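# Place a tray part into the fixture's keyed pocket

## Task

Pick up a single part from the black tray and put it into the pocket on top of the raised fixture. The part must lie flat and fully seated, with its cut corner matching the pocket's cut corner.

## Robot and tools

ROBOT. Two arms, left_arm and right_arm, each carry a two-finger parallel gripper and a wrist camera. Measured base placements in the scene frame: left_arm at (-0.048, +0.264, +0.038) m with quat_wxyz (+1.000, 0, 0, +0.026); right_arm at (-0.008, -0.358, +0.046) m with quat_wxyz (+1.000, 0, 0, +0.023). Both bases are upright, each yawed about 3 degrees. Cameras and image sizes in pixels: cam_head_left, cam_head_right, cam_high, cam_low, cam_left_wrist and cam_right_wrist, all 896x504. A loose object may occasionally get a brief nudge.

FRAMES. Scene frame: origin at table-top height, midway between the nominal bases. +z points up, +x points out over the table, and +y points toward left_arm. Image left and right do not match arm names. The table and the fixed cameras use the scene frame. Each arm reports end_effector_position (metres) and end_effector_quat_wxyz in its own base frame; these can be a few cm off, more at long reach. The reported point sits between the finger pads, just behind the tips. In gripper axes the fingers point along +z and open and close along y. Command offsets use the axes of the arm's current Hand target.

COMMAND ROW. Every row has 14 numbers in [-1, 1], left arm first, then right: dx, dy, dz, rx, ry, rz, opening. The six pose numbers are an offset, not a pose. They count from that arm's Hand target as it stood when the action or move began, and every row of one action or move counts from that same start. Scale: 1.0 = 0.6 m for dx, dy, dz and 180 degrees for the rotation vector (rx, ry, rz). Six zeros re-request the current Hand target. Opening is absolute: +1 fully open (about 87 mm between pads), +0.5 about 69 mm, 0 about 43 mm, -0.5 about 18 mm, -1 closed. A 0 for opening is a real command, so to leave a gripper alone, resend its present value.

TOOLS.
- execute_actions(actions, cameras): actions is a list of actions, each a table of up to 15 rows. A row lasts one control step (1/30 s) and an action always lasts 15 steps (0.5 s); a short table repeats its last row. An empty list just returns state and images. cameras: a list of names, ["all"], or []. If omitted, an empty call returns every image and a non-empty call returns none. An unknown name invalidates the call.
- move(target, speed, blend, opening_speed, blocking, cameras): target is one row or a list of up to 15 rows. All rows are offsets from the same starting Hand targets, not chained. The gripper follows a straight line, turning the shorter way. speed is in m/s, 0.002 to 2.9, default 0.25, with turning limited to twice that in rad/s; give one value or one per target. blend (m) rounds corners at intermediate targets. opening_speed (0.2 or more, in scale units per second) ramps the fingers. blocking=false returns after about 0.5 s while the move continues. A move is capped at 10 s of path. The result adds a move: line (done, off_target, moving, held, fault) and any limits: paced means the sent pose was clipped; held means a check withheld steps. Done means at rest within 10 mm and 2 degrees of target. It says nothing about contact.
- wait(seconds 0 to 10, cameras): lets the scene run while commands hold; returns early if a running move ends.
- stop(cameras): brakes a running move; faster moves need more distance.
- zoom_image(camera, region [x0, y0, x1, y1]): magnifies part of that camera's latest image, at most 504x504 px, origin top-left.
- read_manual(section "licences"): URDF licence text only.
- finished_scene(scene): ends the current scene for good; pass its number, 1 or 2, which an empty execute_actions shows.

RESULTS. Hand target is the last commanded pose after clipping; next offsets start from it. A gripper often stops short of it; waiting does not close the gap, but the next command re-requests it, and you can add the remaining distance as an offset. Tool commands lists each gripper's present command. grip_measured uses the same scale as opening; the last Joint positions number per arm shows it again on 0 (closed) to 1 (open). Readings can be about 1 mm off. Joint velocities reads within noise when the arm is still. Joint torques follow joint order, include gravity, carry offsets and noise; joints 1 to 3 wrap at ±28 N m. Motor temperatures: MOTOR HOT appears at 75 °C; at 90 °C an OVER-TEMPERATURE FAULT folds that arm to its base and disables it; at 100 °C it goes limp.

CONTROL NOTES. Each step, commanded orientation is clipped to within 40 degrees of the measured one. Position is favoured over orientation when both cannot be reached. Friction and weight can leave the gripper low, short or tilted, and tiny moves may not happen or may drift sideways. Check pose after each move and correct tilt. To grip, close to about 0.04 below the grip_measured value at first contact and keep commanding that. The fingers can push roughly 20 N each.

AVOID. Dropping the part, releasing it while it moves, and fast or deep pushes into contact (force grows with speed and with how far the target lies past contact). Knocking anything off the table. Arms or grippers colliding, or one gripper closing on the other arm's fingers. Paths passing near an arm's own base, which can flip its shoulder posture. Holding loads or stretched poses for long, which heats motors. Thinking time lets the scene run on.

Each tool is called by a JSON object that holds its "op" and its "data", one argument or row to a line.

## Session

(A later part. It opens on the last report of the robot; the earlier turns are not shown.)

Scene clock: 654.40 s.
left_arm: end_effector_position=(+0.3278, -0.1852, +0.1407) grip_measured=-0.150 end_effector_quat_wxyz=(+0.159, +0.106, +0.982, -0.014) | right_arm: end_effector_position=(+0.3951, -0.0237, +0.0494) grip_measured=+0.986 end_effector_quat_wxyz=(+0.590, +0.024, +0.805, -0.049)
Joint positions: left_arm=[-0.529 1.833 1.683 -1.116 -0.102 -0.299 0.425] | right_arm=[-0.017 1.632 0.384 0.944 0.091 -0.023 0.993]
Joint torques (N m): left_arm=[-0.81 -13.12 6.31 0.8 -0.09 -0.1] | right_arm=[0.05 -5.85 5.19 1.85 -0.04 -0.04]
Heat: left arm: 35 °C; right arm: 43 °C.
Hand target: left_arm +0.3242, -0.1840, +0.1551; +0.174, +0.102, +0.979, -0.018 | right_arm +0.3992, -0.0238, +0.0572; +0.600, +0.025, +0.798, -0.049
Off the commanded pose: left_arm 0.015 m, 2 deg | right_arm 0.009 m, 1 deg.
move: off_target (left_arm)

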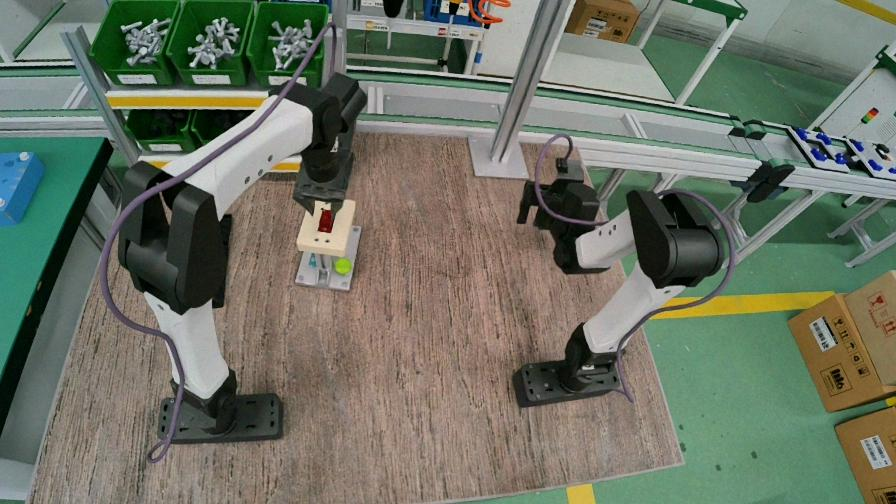

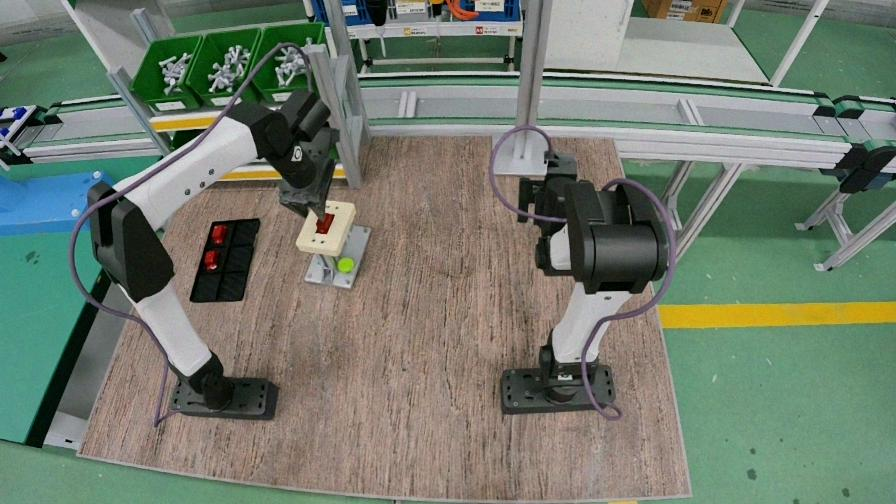

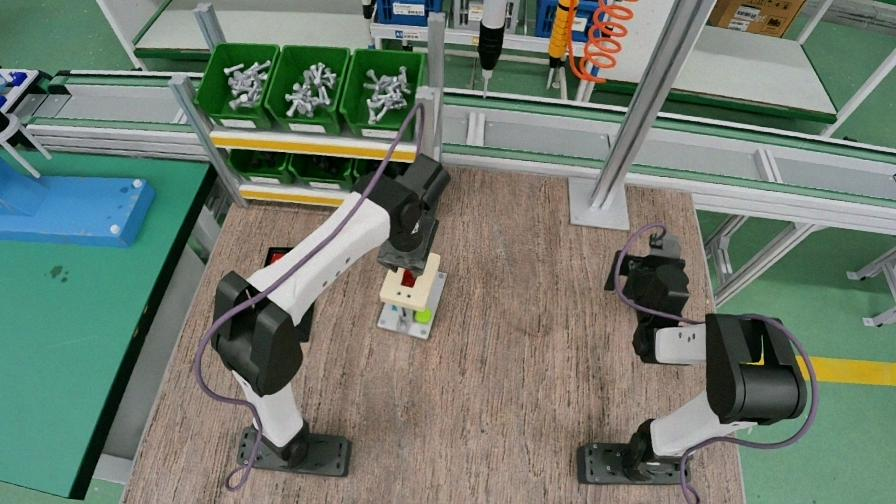

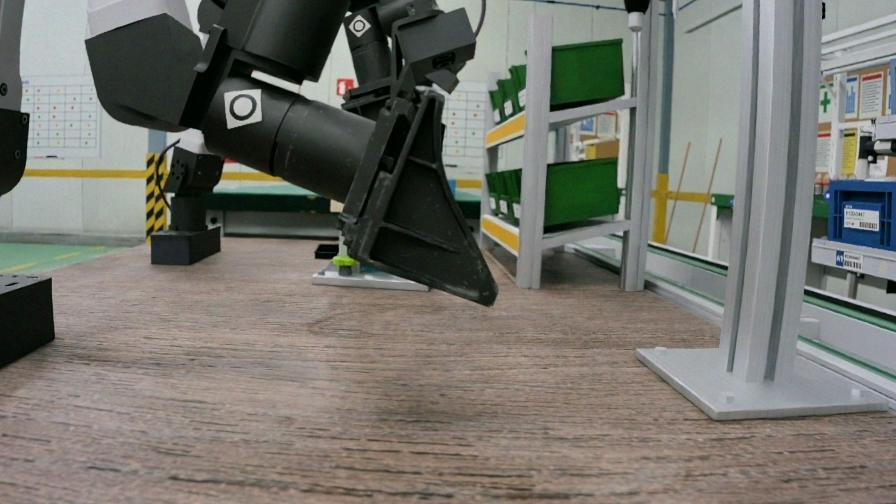

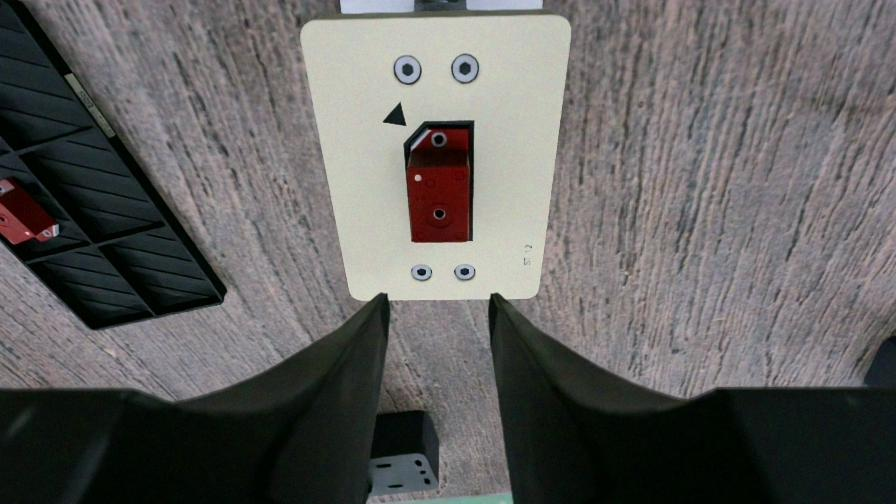

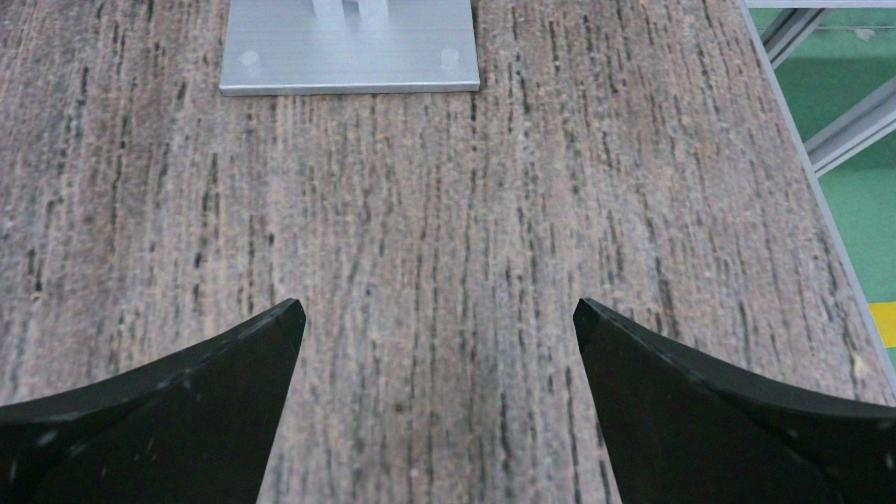

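{"op": "move", "data": {
  "target": [-0.0312,0.0017,0.056,0,0,0,-1,0,0,0,0,0,0,1],
  "speed": 0.06,
  "opening_speed": 1.0,
  "cameras": ["cam_left_wrist","cam_head_left"]
}}

{"op": "zoom_image", "data": {
  "camera": "cam_left_wrist",
  "region": [360, 140, 540, 320]
}}

Scene clock: 715.53 s.
left_arm: end_effector_position=(+0.3404, -0.1844, +0.1255) grip_measured=-0.959 end_effector_quat_wxyz=(+0.156, +0.100, +0.983, -0.011) | right_arm: end_effector_position=(+0.3951, -0.0237, +0.0494) grip_measured=+0.986 end_effector_quat_wxyz=(+0.590, +0.024, +0.805, -0.049)
Joint positions: left_arm=[-0.512 1.879 1.683 -1.077 -0.102 -0.293 0.02] | right_arm=[-0.017 1.632 0.384 0.944 0.091 -0.023 0.993]
Joint torques (N m): left_arm=[0.08 -8.25 9.18 1.11 0.01 0.11] | right_arm=[0.05 -5.85 5.19 1.85 -0.05 -0.04]
Heat: left arm: 38 °C; right arm: 43 °C.
Hand target: left_arm +0.3530, -0.1890, +0.1300; +0.174, +0.101, +0.979, -0.018 | right_arm +0.3992, -0.0238, +0.0572; +0.600, +0.025, +0.798, -0.049
Off the commanded pose: left_arm 0.014 m, 2 deg | right_arm 0.009 m, 1 deg.
move: off_target (left_arm)
Images, in order (width x height): cam_head_left 896x504, cam_left_wrist 896x504.

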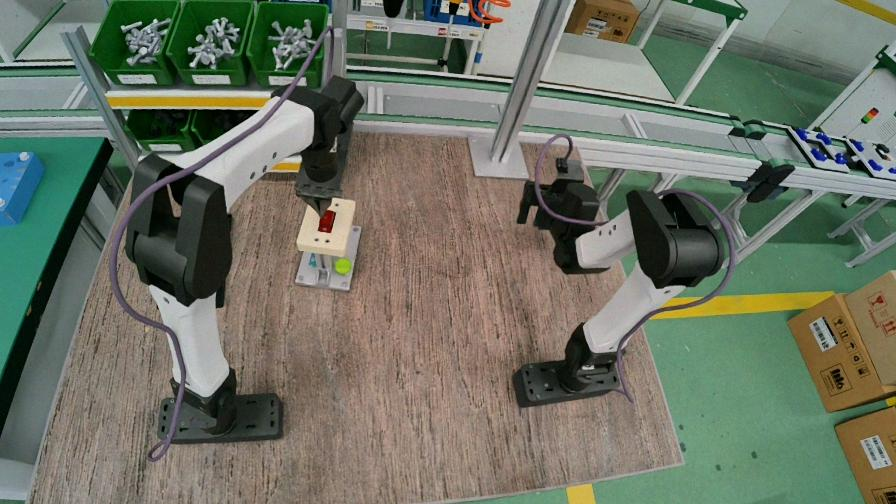

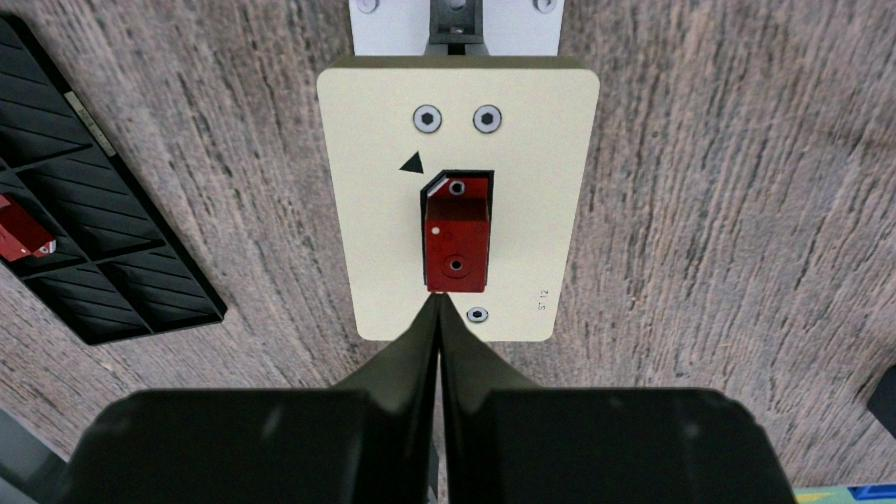

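Scaled by 2.800 from the camera's 896x504 image, which has a finer 1280x720 frame.

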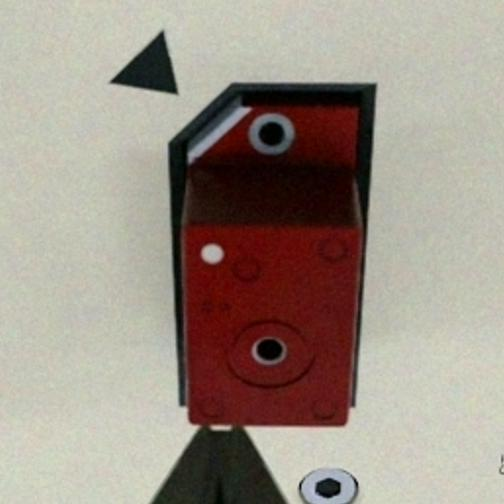

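{"op": "move", "data": {
  "target": [-0.0067,-0.0077,0.0062,0,0,0,-1,0,0,0,0,0,0,1],
  "speed": 0.04,
  "cameras": ["cam_left_wrist"]
}}

{"op": "zoom_image", "data": {
  "camera": "cam_left_wrist",
  "region": [360, 140, 540, 320]
}}

Scene clock: 728.13 s.
left_arm: end_effector_position=(+0.3459, -0.1875, +0.1243) grip_measured=-0.959 end_effector_quat_wxyz=(+0.158, +0.100, +0.982, -0.012) | right_arm: end_effector_position=(+0.3951, -0.0237, +0.0494) grip_measured=+0.986 end_effector_quat_wxyz=(+0.590, +0.024, +0.805, -0.049)
Joint positions: left_arm=[-0.512 1.901 1.706 -1.075 -0.102 -0.293 0.02] | right_arm=[-0.017 1.632 0.384 0.944 0.091 -0.023 0.993]
Joint torques (N m): left_arm=[-0.64 -8.1 9.35 1.11 -0.01 0.03] | right_arm=[0.05 -5.83 5.19 1.84 -0.04 -0.04]
Heat: left arm: 37 °C; right arm: 43 °C.
Hand target: left_arm +0.3571, -0.1946, +0.1280; +0.175, +0.102, +0.979, -0.018 | right_arm +0.3992, -0.0238, +0.0572; +0.600, +0.025, +0.798, -0.049
Off the commanded pose: left_arm 0.014 m, 2 deg | right_arm 0.009 m, 1 deg.
move: off_target (left_arm)
Images, in order (width x height): cam_left_wrist 896x504.

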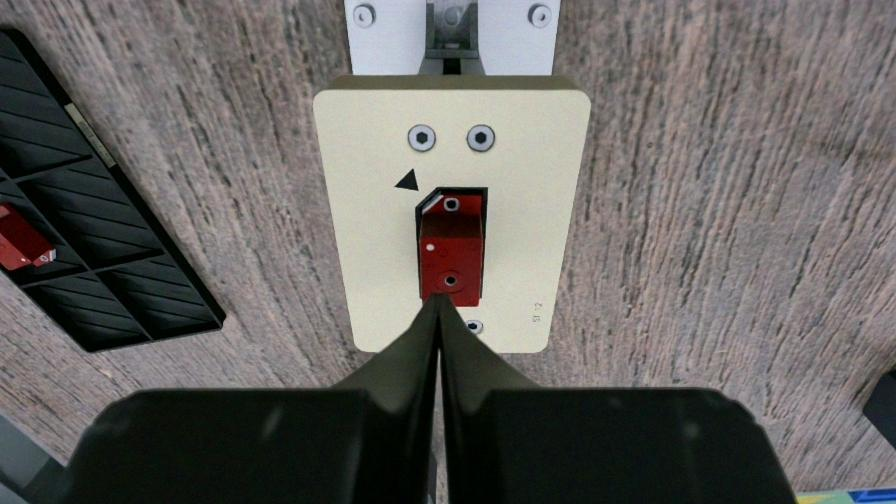

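Scaled by 2.800 from the camera's 896x504 image, which has a finer 1280x720 frame.

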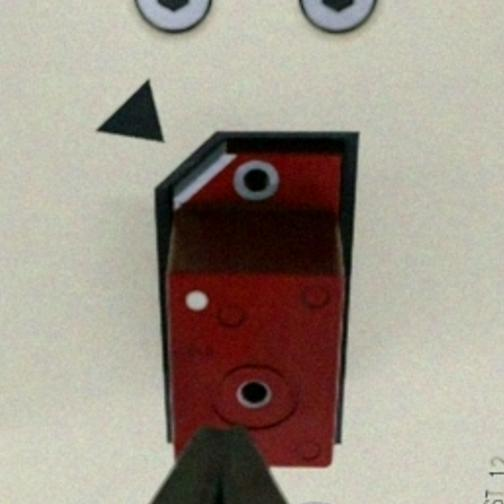

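{"op": "move", "data": {
  "target": [0.0098,-0.0048,0.031,0,0,0,-1,0,0,0,0,0,0,1],
  "speed": 0.03,
  "cameras": ["cam_left_wrist"]
}}

{"op": "zoom_image", "data": {
  "camera": "cam_left_wrist",
  "region": [360, 160, 540, 340]
}}

Scene clock: 735.47 s.
left_arm: end_effector_position=(+0.3517, -0.1925, +0.1139) grip_measured=-0.959 end_effector_quat_wxyz=(+0.167, +0.102, +0.980, -0.017) | right_arm: end_effector_position=(+0.3951, -0.0237, +0.0494) grip_measured=+0.986 end_effector_quat_wxyz=(+0.590, +0.024, +0.805, -0.049)
Joint positions: left_arm=[-0.516 1.907 1.67 -1.011 -0.102 -0.293 0.02] | right_arm=[-0.017 1.632 0.384 0.944 0.091 -0.023 0.993]
Joint torques (N m): left_arm=[-0.87 -8.18 6.2 1.23 -0.04 -0.03] | right_arm=[0.05 -5.85 5.19 1.85 -0.04 -0.03]
Heat: left arm: 36 °C; right arm: 43 °C.
Hand target: left_arm +0.3573, -0.1976, +0.1085; +0.175, +0.102, +0.979, -0.018 | right_arm +0.3992, -0.0238, +0.0572; +0.600, +0.025, +0.798, -0.049
Off the commanded pose: left_arm 0.009 m, 1 deg | right_arm 0.009 m, 1 deg.
move: done
Images, in order (width x height): cam_left_wrist 896x504.

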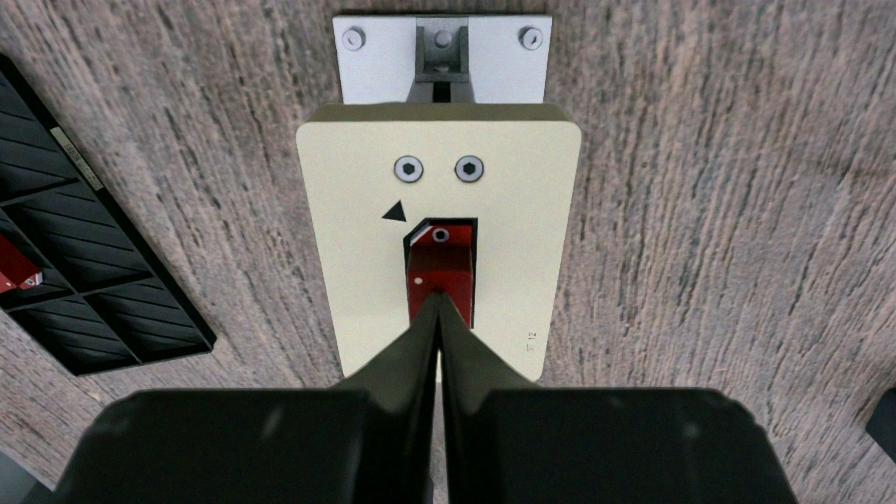

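Scaled by 2.800 from the camera's 896x504 image, which has a finer 1280x720 frame.

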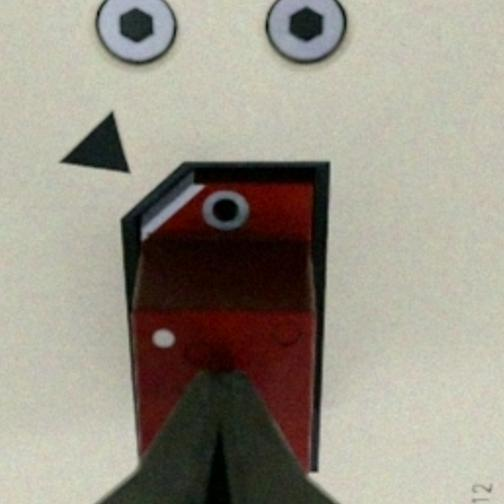

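{"op": "move", "data": {
  "target": [0.0057,0,0.0156,0,0,0,-1,0,0,0,0,0,0,1],
  "speed": 0.02,
  "cameras": ["cam_left_wrist"]
}}

{"op": "zoom_image", "data": {
  "camera": "cam_left_wrist",
  "region": [360, 160, 540, 340]
}}

Scene clock: 740.20 s.
left_arm: end_effector_position=(+0.3519, -0.1926, +0.1120) grip_measured=-0.959 end_effector_quat_wxyz=(+0.168, +0.102, +0.980, -0.017) | right_arm: end_effector_position=(+0.3951, -0.0237, +0.0494) grip_measured=+0.986 end_effector_quat_wxyz=(+0.590, +0.024, +0.805, -0.049)
Joint positions: left_arm=[-0.516 1.907 1.662 -1.002 -0.102 -0.293 0.02] | right_arm=[-0.017 1.632 0.384 0.944 0.091 -0.023 0.993]
Joint torques (N m): left_arm=[-0.88 -8.08 3.3 1.52 -0.03 -0.02] | right_arm=[0.03 -5.85 5.19 1.85 -0.04 -0.04]
Heat: left arm: 36 °C; right arm: 43 °C.
Hand target: left_arm +0.3574, -0.1977, +0.0985; +0.175, +0.102, +0.979, -0.018 | right_arm +0.3992, -0.0238, +0.0572; +0.600, +0.025, +0.798, -0.049
Off the commanded pose: left_arm 0.015 m, 1 deg | right_arm 0.009 m, 1 deg.
move: off_target (left_arm)
Images, in order (width x height): cam_left_wrist 896x504.

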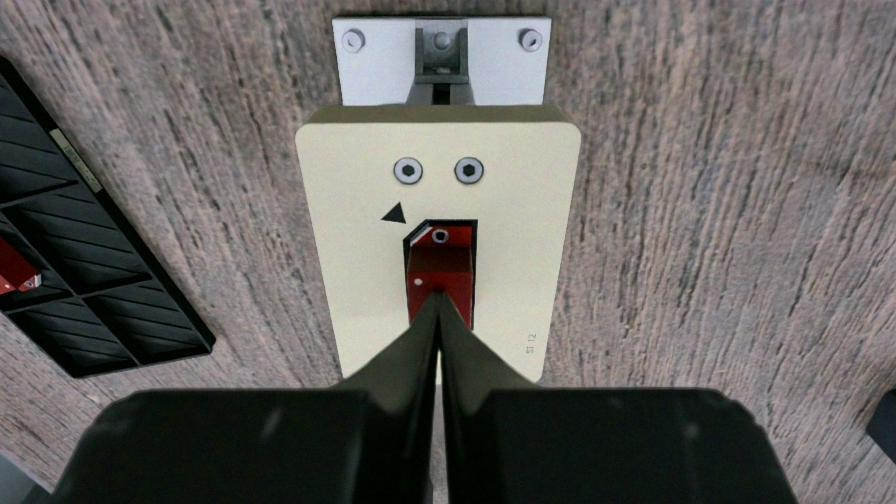

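Scaled by 2.800 from the camera's 896x504 image, which has a finer 1280x720 frame.

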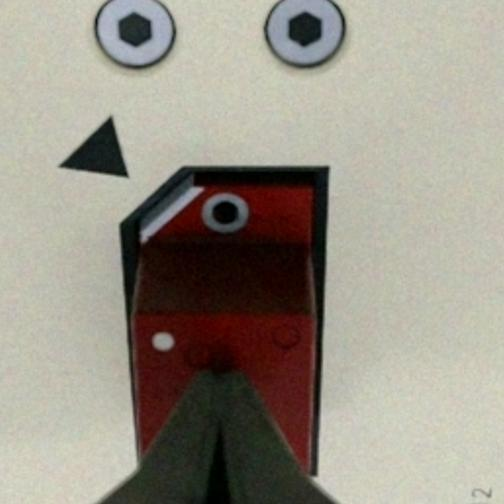

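{"op": "move", "data": {
  "target": [-0.035,0,-0.1,0,0,0,-1,0,0,0,0,0,0,1],
  "speed": 0.1,
  "cameras": ["all"]
}}

{"op": "zoom_image", "data": {
  "camera": "cam_left_wrist",
  "region": [360, 80, 540, 260]
}}

{"op": "zoom_image", "data": {
  "camera": "cam_head_left",
  "region": [295, 190, 365, 260]
}}

{"op": "zoom_image", "data": {
  "camera": "cam_high",
  "region": [380, 240, 440, 310]
}}

Scene clock: 747.97 s.
left_arm: end_effector_position=(+0.3547, -0.1942, +0.1603) grip_measured=-0.959 end_effector_quat_wxyz=(+0.174, +0.101, +0.979, -0.020) | right_arm: end_effector_position=(+0.3951, -0.0237, +0.0494) grip_measured=+0.986 end_effector_quat_wxyz=(+0.590, +0.024, +0.805, -0.049)
Joint positions: left_arm=[-0.516 1.925 1.876 -1.184 -0.102 -0.293 0.02] | right_arm=[-0.017 1.632 0.384 0.944 0.091 -0.023 0.993]
Joint torques (N m): left_arm=[-0.95 -8.29 9.06 0.81 -0.04 -0.03] | right_arm=[0.05 -5.85 5.2 1.85 -0.04 -0.04]
Heat: left arm: 36 °C; right arm: 43 °C.
Hand target: left_arm +0.3563, -0.1974, +0.1621; +0.175, +0.102, +0.979, -0.018 | right_arm +0.3992, -0.0238, +0.0572; +0.600, +0.025, +0.798, -0.049
Off the commanded pose: left_arm 0.004 m, 0 deg | right_arm 0.009 m, 1 deg.
move: done

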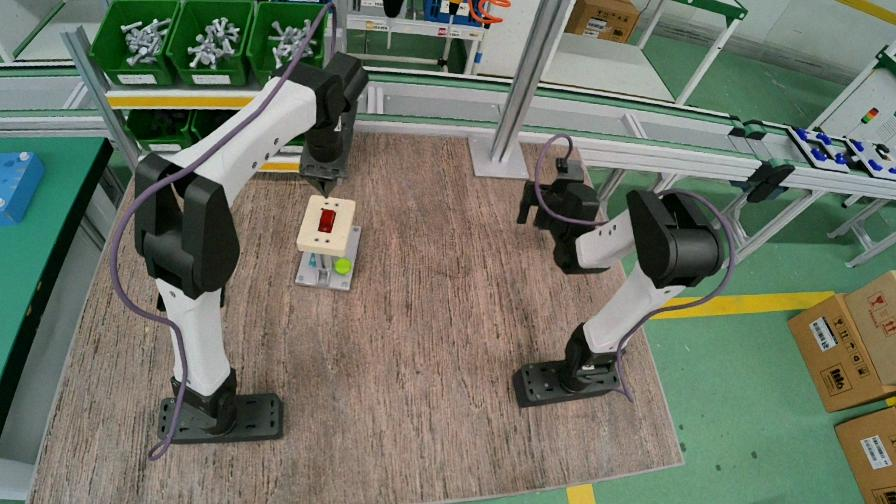

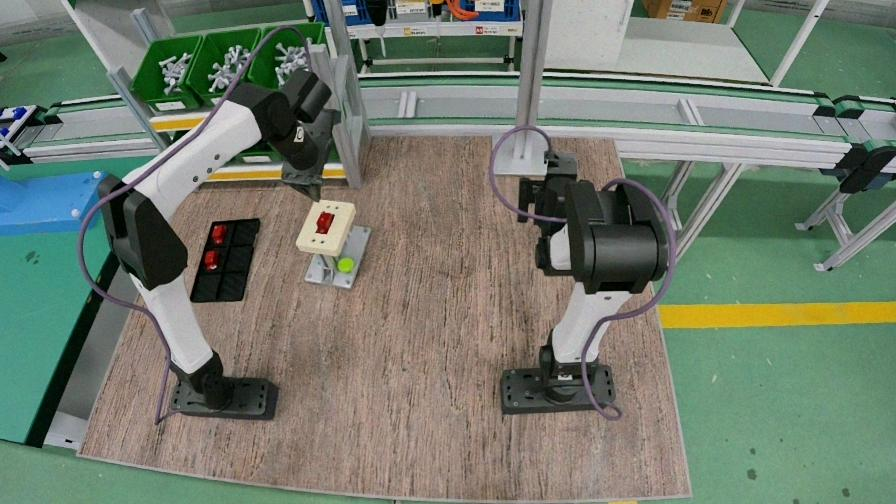

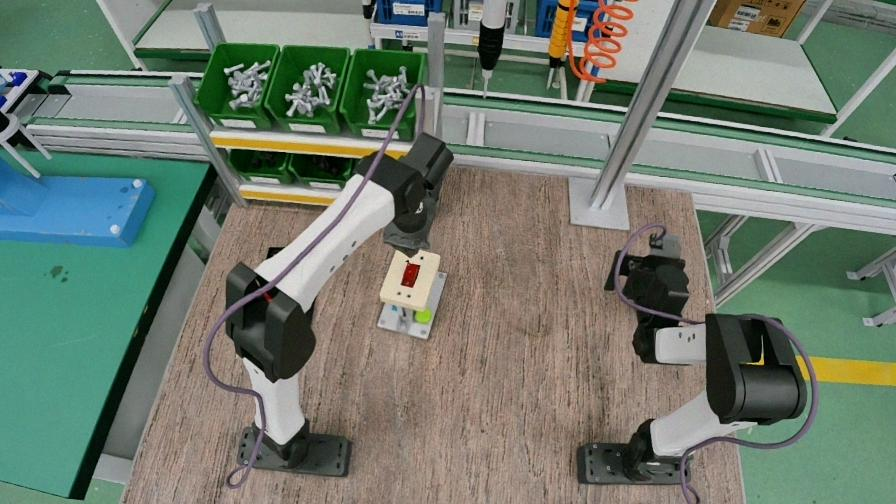

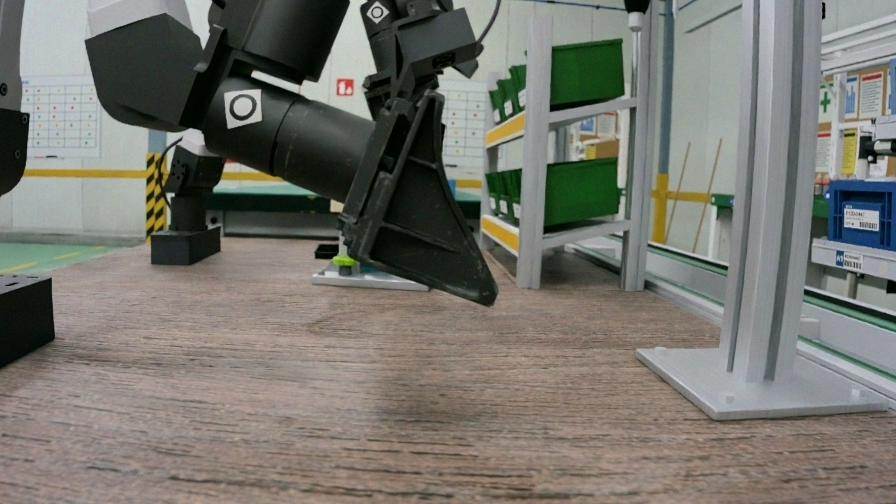

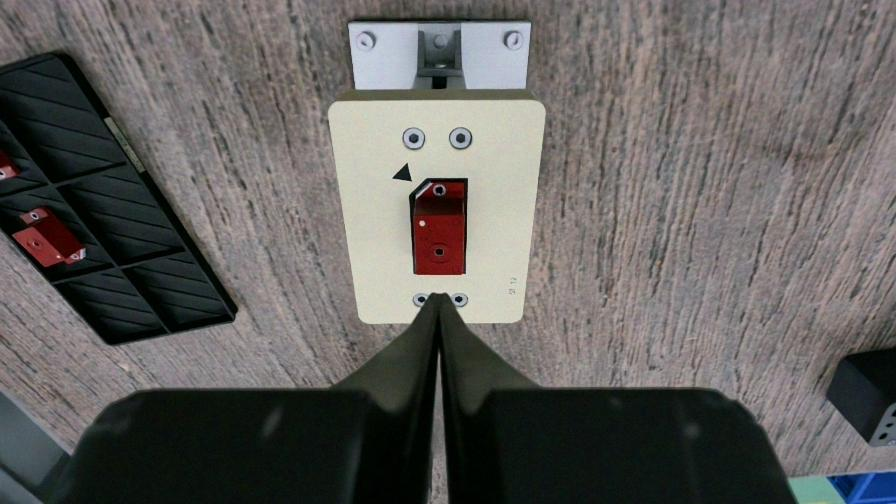

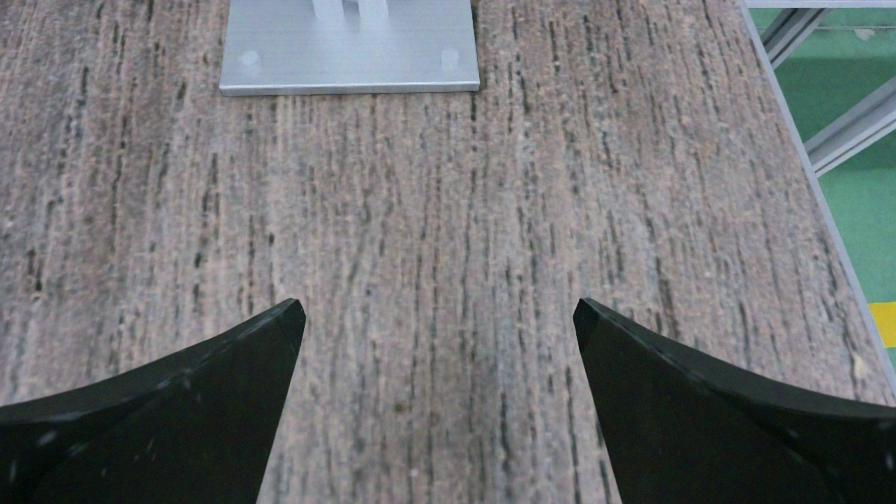

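Scaled by 2.800 from the camera's 896x504 image, which has a finer 1280x720 frame.

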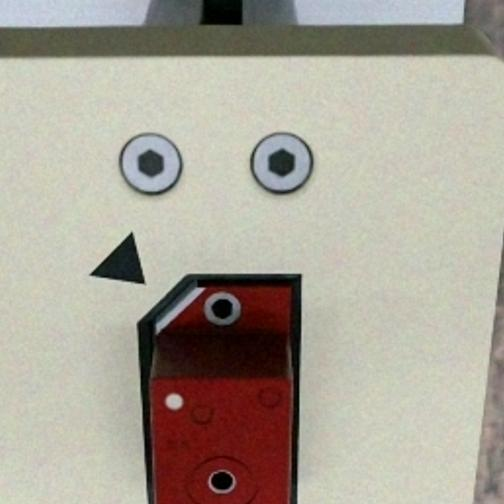

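Scaled by 7.200 from the camera's 896x504 image, which has a finer 1280x720 frame.

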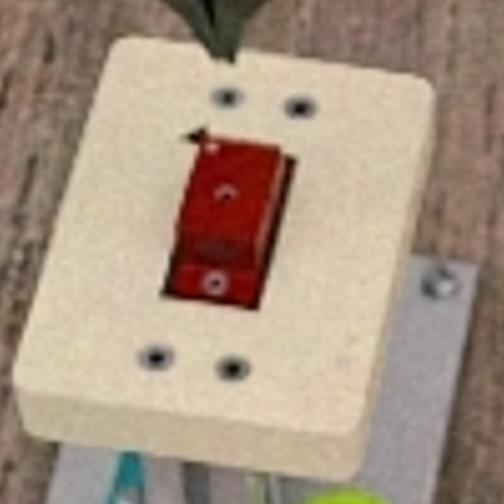

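Scaled by 7.200 from the camera's 896x504 image, which has a finer 1280x720 frame.

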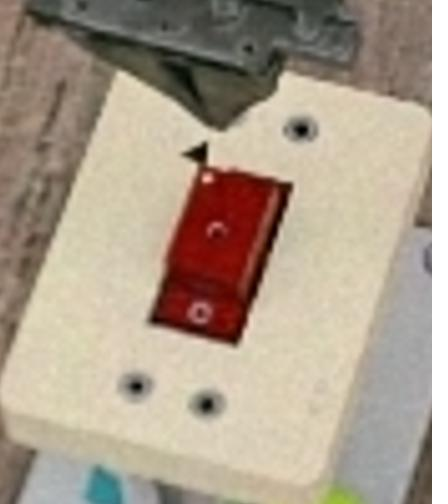

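{"op": "finished_scene", "data": {
  "scene": 1
}}

The scene is finished: the task was done.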